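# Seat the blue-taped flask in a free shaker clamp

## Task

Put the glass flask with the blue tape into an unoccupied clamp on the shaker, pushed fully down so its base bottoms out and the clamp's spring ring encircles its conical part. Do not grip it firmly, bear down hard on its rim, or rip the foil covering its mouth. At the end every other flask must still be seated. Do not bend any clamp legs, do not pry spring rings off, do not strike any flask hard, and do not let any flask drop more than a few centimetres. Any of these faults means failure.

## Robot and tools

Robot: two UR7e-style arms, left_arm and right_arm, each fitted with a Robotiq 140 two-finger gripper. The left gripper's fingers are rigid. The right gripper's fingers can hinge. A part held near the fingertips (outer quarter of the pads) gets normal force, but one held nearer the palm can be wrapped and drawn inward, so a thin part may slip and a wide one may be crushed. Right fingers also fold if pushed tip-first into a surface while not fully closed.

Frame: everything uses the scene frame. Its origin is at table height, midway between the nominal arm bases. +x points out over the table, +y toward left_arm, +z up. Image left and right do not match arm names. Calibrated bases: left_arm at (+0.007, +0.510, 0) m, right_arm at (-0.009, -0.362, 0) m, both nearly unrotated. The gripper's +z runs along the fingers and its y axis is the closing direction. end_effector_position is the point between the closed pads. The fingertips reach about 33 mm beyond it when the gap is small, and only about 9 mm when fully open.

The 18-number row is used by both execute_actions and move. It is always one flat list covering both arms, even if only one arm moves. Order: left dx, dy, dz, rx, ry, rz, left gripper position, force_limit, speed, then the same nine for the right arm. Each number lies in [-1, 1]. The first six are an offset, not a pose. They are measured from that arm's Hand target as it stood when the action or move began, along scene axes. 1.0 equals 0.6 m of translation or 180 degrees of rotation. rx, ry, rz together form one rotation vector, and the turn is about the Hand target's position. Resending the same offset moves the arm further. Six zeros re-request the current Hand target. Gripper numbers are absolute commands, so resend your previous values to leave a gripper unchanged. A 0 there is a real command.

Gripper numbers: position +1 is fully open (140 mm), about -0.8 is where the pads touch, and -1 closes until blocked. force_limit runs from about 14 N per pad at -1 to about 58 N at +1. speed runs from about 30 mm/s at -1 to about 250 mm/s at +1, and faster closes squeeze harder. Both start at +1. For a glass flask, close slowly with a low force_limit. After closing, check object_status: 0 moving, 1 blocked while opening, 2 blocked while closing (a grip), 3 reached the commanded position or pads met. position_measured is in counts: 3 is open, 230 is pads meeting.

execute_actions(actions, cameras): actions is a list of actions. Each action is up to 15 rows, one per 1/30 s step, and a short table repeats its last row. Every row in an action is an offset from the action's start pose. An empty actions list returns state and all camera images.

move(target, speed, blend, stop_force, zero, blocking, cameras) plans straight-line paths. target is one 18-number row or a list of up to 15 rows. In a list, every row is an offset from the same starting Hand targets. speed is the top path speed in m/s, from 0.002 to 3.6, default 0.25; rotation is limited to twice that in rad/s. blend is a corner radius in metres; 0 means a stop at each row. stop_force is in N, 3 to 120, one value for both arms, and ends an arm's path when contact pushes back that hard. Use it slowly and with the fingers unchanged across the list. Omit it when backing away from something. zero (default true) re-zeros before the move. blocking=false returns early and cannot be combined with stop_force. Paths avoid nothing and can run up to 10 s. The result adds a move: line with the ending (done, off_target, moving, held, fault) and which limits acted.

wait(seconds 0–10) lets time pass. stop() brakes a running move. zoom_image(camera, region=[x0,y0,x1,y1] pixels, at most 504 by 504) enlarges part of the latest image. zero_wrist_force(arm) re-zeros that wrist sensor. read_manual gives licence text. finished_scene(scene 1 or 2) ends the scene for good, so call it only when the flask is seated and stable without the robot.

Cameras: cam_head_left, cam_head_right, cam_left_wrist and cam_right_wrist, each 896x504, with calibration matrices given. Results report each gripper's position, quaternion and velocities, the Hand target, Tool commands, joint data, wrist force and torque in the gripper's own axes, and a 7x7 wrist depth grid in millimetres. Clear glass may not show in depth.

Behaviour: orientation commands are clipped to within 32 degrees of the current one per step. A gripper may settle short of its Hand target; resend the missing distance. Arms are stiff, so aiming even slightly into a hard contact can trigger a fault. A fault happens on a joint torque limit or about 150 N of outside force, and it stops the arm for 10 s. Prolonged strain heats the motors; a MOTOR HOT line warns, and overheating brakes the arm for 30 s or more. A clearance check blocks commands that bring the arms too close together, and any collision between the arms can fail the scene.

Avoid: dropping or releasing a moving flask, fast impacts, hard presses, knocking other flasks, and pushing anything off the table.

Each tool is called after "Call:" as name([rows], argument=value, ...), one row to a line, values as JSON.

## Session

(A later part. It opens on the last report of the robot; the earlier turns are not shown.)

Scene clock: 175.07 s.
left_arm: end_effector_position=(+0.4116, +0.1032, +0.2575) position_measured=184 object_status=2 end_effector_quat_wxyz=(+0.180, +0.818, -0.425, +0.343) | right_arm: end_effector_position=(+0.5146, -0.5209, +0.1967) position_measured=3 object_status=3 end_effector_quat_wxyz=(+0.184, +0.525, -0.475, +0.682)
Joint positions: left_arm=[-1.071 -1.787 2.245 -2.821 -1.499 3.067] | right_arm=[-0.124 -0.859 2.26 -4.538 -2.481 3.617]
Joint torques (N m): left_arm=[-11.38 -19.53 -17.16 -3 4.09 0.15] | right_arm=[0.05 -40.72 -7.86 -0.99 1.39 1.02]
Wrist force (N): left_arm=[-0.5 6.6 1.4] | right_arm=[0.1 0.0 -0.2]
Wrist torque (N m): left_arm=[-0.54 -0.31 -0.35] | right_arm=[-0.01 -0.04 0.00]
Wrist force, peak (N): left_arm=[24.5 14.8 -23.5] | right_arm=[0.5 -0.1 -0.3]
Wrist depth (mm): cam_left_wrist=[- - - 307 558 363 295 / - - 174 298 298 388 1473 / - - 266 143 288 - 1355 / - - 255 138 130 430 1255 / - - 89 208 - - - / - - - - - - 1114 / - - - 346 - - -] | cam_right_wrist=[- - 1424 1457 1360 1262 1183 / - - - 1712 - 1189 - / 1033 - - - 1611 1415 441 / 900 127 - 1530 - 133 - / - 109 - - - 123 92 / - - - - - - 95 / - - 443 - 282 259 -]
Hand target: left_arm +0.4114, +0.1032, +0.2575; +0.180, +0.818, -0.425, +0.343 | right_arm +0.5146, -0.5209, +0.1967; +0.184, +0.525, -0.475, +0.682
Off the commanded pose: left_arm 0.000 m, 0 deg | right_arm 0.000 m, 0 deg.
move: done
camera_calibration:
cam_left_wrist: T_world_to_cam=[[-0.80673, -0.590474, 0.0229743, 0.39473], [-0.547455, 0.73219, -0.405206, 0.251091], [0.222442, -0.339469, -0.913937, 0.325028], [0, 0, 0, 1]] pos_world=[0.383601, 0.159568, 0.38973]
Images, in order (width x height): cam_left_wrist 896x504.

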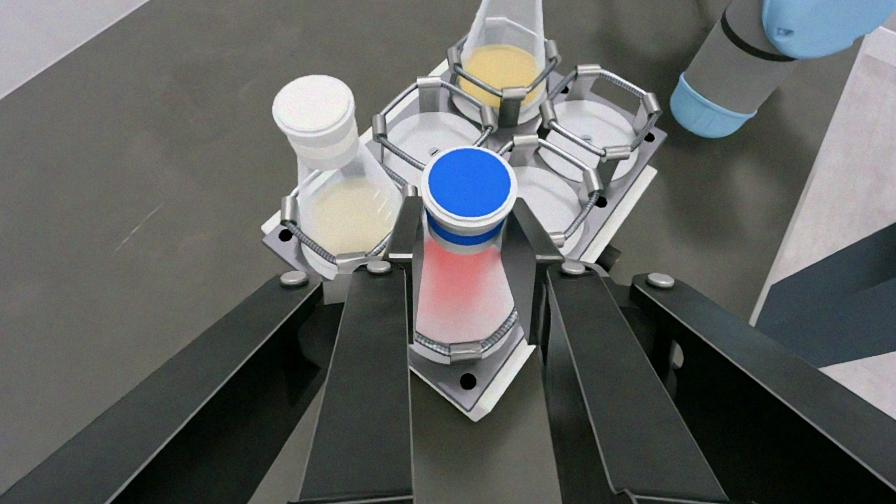

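Call:
move(target=[0,0,-0.0270,0,0,0,-0.98,-0.05,-1,0,0,0,0,0,0,1,1,1], speed=0.01, stop_force=14, cameras=["cam_head_left","cam_left_wrist"])

Call:
zoom_image(camera="cam_left_wrist", region=[380, 280, 560, 440])

Call:
zoom_image(camera="cam_head_left", region=[380, 130, 560, 260])

Scene clock: 178.07 s.
left_arm: end_effector_position=(+0.4115, +0.1032, +0.2447) position_measured=184 object_status=2 end_effector_quat_wxyz=(+0.180, +0.818, -0.425, +0.343) | right_arm: end_effector_position=(+0.5146, -0.5209, +0.1967) position_measured=3 object_status=3 end_effector_quat_wxyz=(+0.184, +0.525, -0.475, +0.682)
Joint positions: left_arm=[-1.071 -1.769 2.268 -2.863 -1.499 3.067] | right_arm=[-0.124 -0.859 2.26 -4.538 -2.481 3.617]
Joint torques (N m): left_arm=[-14.3 -12.29 -22.2 -0.96 -1.13 -0.08] | right_arm=[-0.02 -39.46 -8.02 -0.91 1.31 1.04]
Wrist force (N): left_arm=[11.4 -1.8 -9.2] | right_arm=[0.2 -0.1 -0.1]
Wrist torque (N m): left_arm=[0.19 -0.81 -0.20] | right_arm=[-0.03 -0.04 -0.01]
Wrist force, peak (N): left_arm=[15.2 -2.5 -15.3] | right_arm=[0.3 0.0 -0.5]
Wrist depth (mm): cam_left_wrist=[- 524 - - 539 347 295 / - - 163 281 285 390 1403 / - - 256 143 275 433 1318 / - - 100 170 129 - 1216 / 371 - 89 223 - - - / - - - - - - 1083 / - - - - - - -] | cam_right_wrist=[- - - 1493 1407 1230 - / 991 - 1457 1787 - - - / 931 - 1841 1677 - 1560 1128 / - 122 - - - 133 349 / - 109 - - - 123 92 / - 1113 - - - 296 94 / - - - - - 256 -]
Hand target: left_arm +0.4115, +0.1032, +0.2447; +0.180, +0.818, -0.425, +0.343 (not the last commanded pose) | right_arm +0.5146, -0.5209, +0.1967; +0.184, +0.525, -0.475, +0.682
Off the commanded pose: left_arm 0.003 m, 0 deg | right_arm 0.000 m, 0 deg.
move: contact (left_arm)
camera_calibration:
cam_left_wrist: T_world_to_cam=[[-0.806906, -0.590236, 0.0228816, 0.395011], [-0.547152, 0.732289, -0.405434, 0.245763], [0.222546, -0.339667, -0.913838, 0.313214], [0, 0, 0, 1]] pos_world=[0.383502, 0.159569, 0.376829]
Images, in order (width x height): cam_head_left 896x504, cam_left_wrist 896x504.

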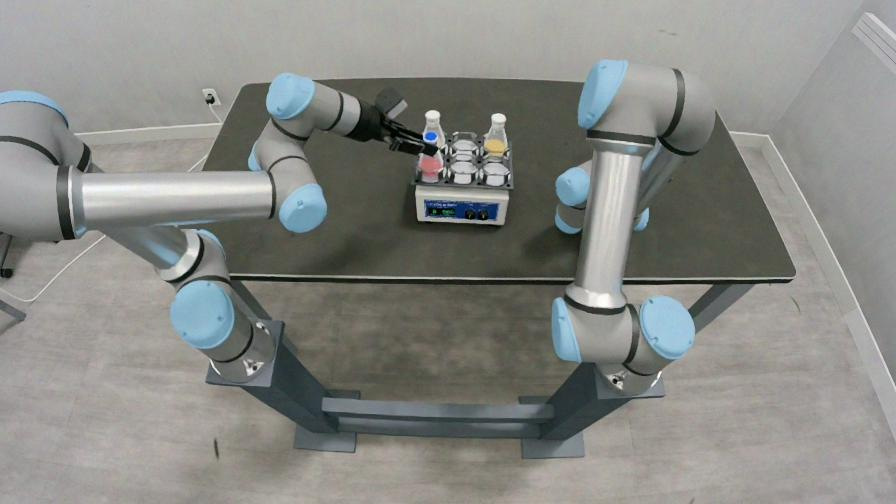

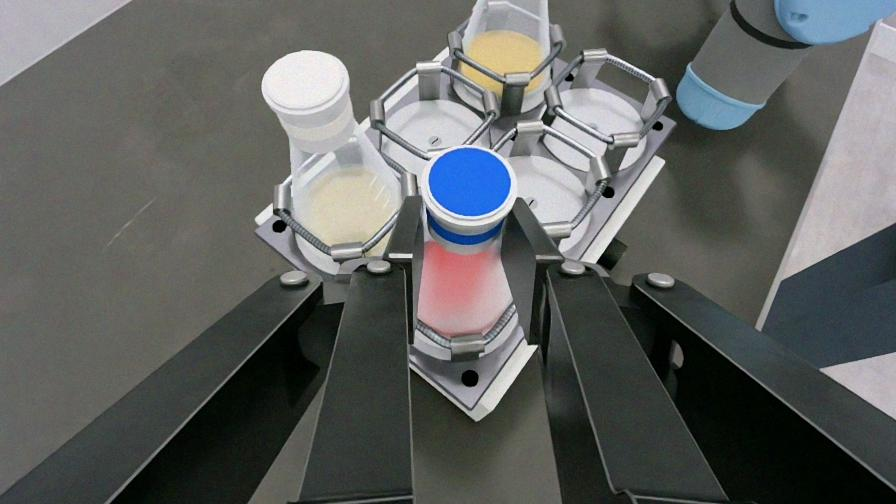

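Scaled by 2.800 from the camera's 896x504 image, which has a finer 1280x720 frame.

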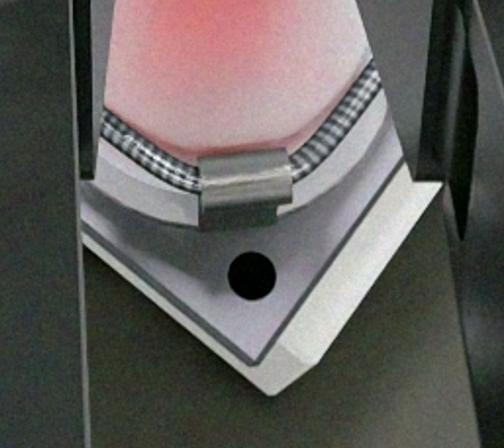

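Scaled by 2.800 from the camera's 896x504 image, which has a finer 1280x720 frame.

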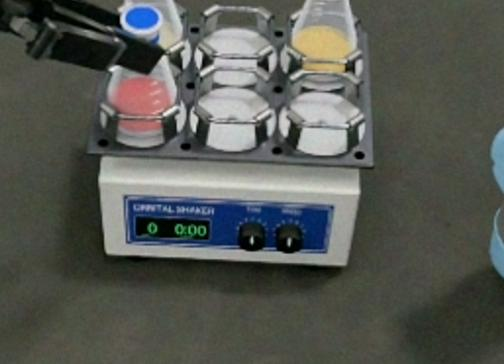

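Call:
move([
  [0,0,0.0006,0,0,0,-0.98,-0.05,-1,0,0,0,0,0,0,1,1,1],
  [0,0,0.0006,0,0,0,-0.2,-0.05,-1,0,0,0,0,0,0,1,1,1],
], speed=0.02, cameras=["cam_left_wrist"])

Scene clock: 180.67 s.
left_arm: end_effector_position=(+0.4115, +0.1032, +0.2450) position_measured=154 object_status=0 end_effector_quat_wxyz=(+0.180, +0.818, -0.425, +0.343) | right_arm: end_effector_position=(+0.5146, -0.5209, +0.1967) position_measured=3 object_status=3 end_effector_quat_wxyz=(+0.184, +0.525, -0.475, +0.682)
Joint positions: left_arm=[-1.071 -1.77 2.268 -2.862 -1.499 3.067] | right_arm=[-0.124 -0.859 2.26 -4.538 -2.481 3.617]
Joint torques (N m): left_arm=[-12.62 -20.52 -26.8 -5.22 -0.01 -1.12] | right_arm=[0.21 -39.68 -7.23 -0.99 1.22 1.08]
Wrist force (N): left_arm=[3.4 0.1 3.6] | right_arm=[0.1 -0.1 -0.1]
Wrist torque (N m): left_arm=[0.23 -0.73 -0.18] | right_arm=[-0.03 -0.04 0.00]
Wrist force, peak (N): left_arm=[11.6 -1.6 -9.2] | right_arm=[0.4 0.2 -0.2]
Wrist depth (mm): cam_left_wrist=[- - - 300 304 356 296 / - 472 160 293 289 383 - / - 424 254 144 271 - 1325 / - - - 158 123 - 1186 / - - - - - - - / - - - - - - - / - - - - - - -] | cam_right_wrist=[964 1200 - 1570 1391 1399 1160 / 972 - - 1787 - - 1206 / - 1108 - 1841 1449 - - / - 127 1399 - 567 133 335 / - 109 - - 471 116 92 / - - - - 361 316 94 / - - - 349 - - -]
Hand target: left_arm +0.4115, +0.1032, +0.2450; +0.180, +0.818, -0.425, +0.343 | right_arm +0.5146, -0.5209, +0.1967; +0.184, +0.525, -0.475, +0.682
Off the commanded pose: left_arm 0.000 m, 0 deg | right_arm 0.000 m, 0 deg.
move: done
camera_calibration:
cam_left_wrist: T_world_to_cam=[[-0.80692, -0.590216, 0.0229352, 0.394984], [-0.547135, 0.732265, -0.405501, 0.245947], [0.222538, -0.339755, -0.913807, 0.313585], [0, 0, 0, 1]] pos_world=[0.383502, 0.159569, 0.377228]
Images, in order (width x height): cam_left_wrist 896x504.

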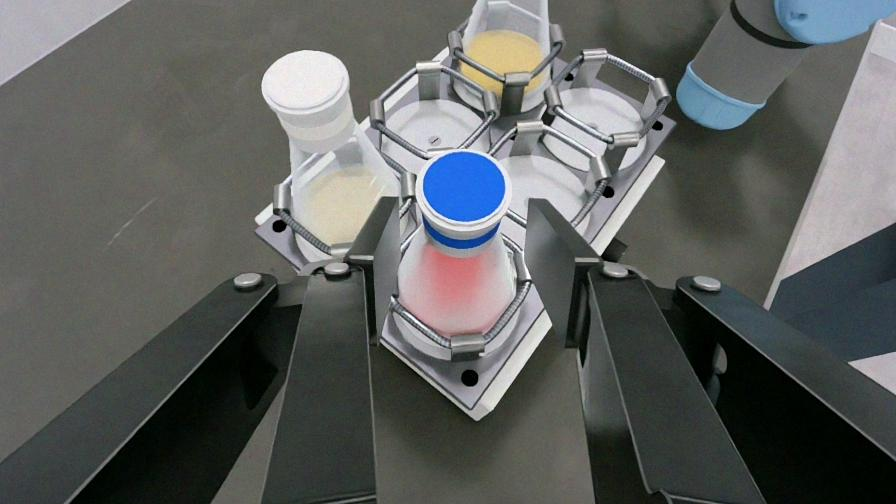

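Call:
move(target=[-0.0812,0.1158,0.1414,0,0,0,-0.2,-0.05,-1,0,0,0,0,0,0,1,1,1], speed=0.12, cameras=["cam_left_wrist","cam_head_left","cam_head_right"])

Call:
zoom_image(camera="cam_left_wrist", region=[300, 120, 660, 420])

Call:
zoom_image(camera="cam_head_left", region=[400, 90, 530, 200])

Call:
zoom_image(camera="cam_head_right", region=[320, 80, 500, 220])

Scene clock: 183.47 s.
left_arm: end_effector_position=(+0.3627, +0.1725, +0.3299) position_measured=154 object_status=3 end_effector_quat_wxyz=(+0.180, +0.818, -0.425, +0.343) | right_arm: end_effector_position=(+0.5146, -0.5209, +0.1967) position_measured=3 object_status=3 end_effector_quat_wxyz=(+0.184, +0.525, -0.475, +0.682)
Joint positions: left_arm=[-1.107 -2.108 2.238 -2.492 -1.473 3.042] | right_arm=[-0.124 -0.859 2.26 -4.538 -2.481 3.617]
Joint torques (N m): left_arm=[11.93 -8.79 -17.64 -2.85 -1.37 1.24] | right_arm=[0.2 -40.06 -7.37 -0.81 1.22 1.31]
Wrist force (N): left_arm=[3.2 0.3 3.0] | right_arm=[0.3 -0.1 -0.3]
Wrist torque (N m): left_arm=[0.26 -0.68 -0.17] | right_arm=[-0.02 -0.06 0.00]
Wrist force, peak (N): left_arm=[3.4 0.0 5.0] | right_arm=[0.5 0.2 -0.3]
Wrist depth (mm): cam_left_wrist=[1005 621 626 613 - 408 1511 / - 572 - 380 393 520 1581 / - 534 - 340 379 1363 1455 / 483 - - 321 123 520 - / - - - - - - 1235 / - - - - - - - / - - - 403 - - -] | cam_right_wrist=[987 - - 1666 1391 1218 - / 1012 1249 - 1632 1521 - - / 945 - - - - - 416 / 1016 117 1391 - - 133 336 / - 109 - 612 428 123 92 / - 1069 - - - 290 94 / - 500 396 340 277 262 -]
Hand target: left_arm +0.3627, +0.1726, +0.3299; +0.180, +0.818, -0.425, +0.343 | right_arm +0.5146, -0.5209, +0.1967; +0.184, +0.525, -0.475, +0.682
Off the commanded pose: left_arm 0.000 m, 0 deg | right_arm 0.000 m, 0 deg.
move: done
camera_calibration:
cam_left_wrist: T_world_to_cam=[[-0.806979, -0.590134, 0.0229561, 0.394636], [-0.547042, 0.732276, -0.405607, 0.202957], [0.222552, -0.339875, -0.913759, 0.425458], [0, 0, 0, 1]] pos_world=[0.334802, 0.228869, 0.462028]
Images, in order (width x height): cam_head_left 896x504, cam_head_right 896x504, cam_left_wrist 896x504.

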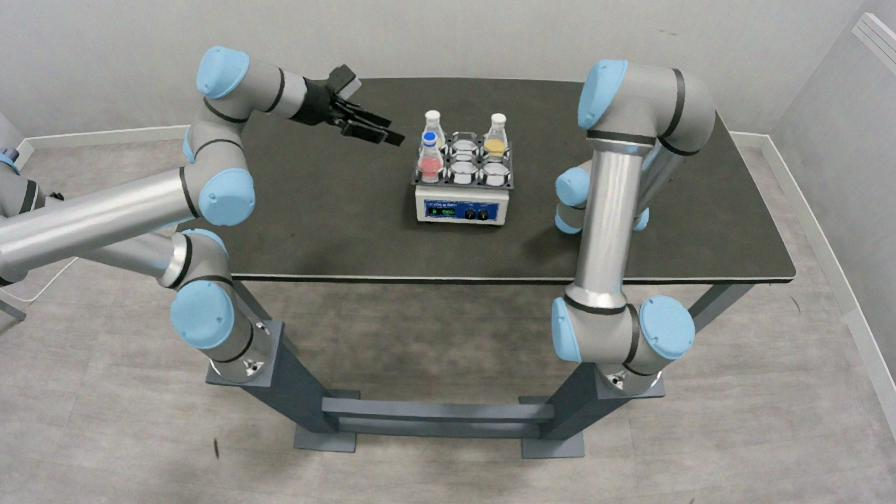

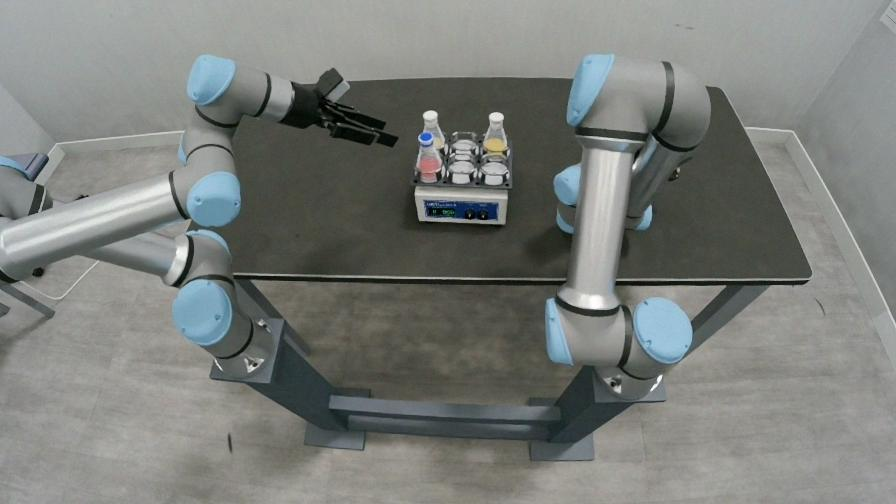

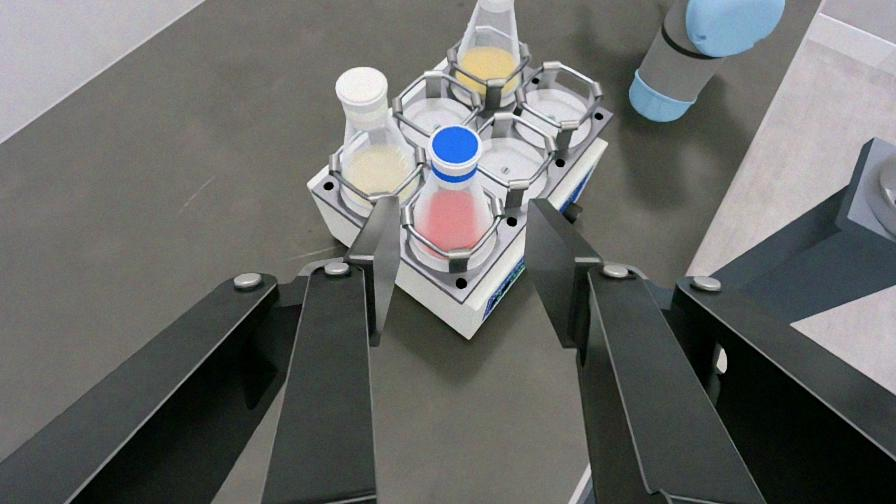

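Scaled by 1.400 from the camera's 896x504 image, which has a finer 1280x720 frame.

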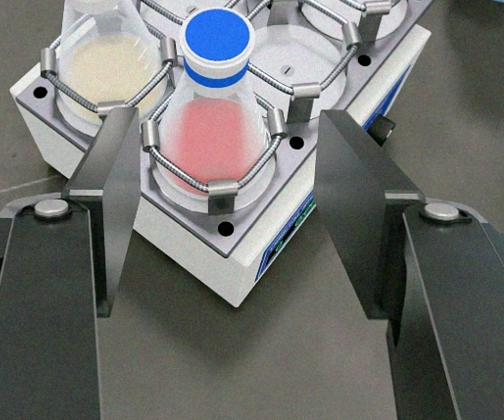

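Scaled by 3.877 from the camera's 896x504 image, which has a finer 1280x720 frame.

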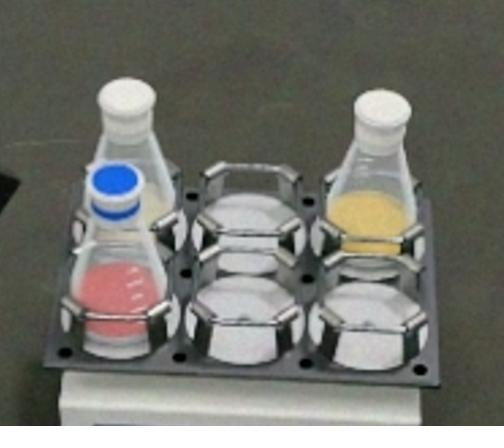

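Scaled by 2.800 from the camera's 896x504 image, which has a finer 1280x720 frame.

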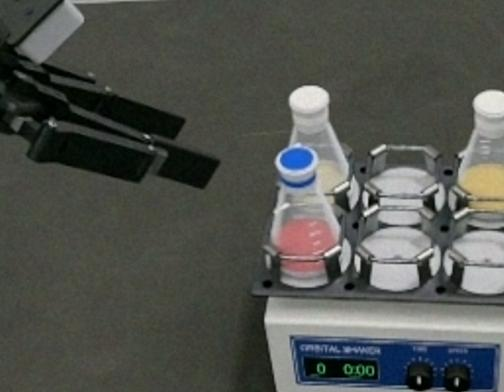

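Call:
finished_scene(scene=1)

The scene is finished: the task was done.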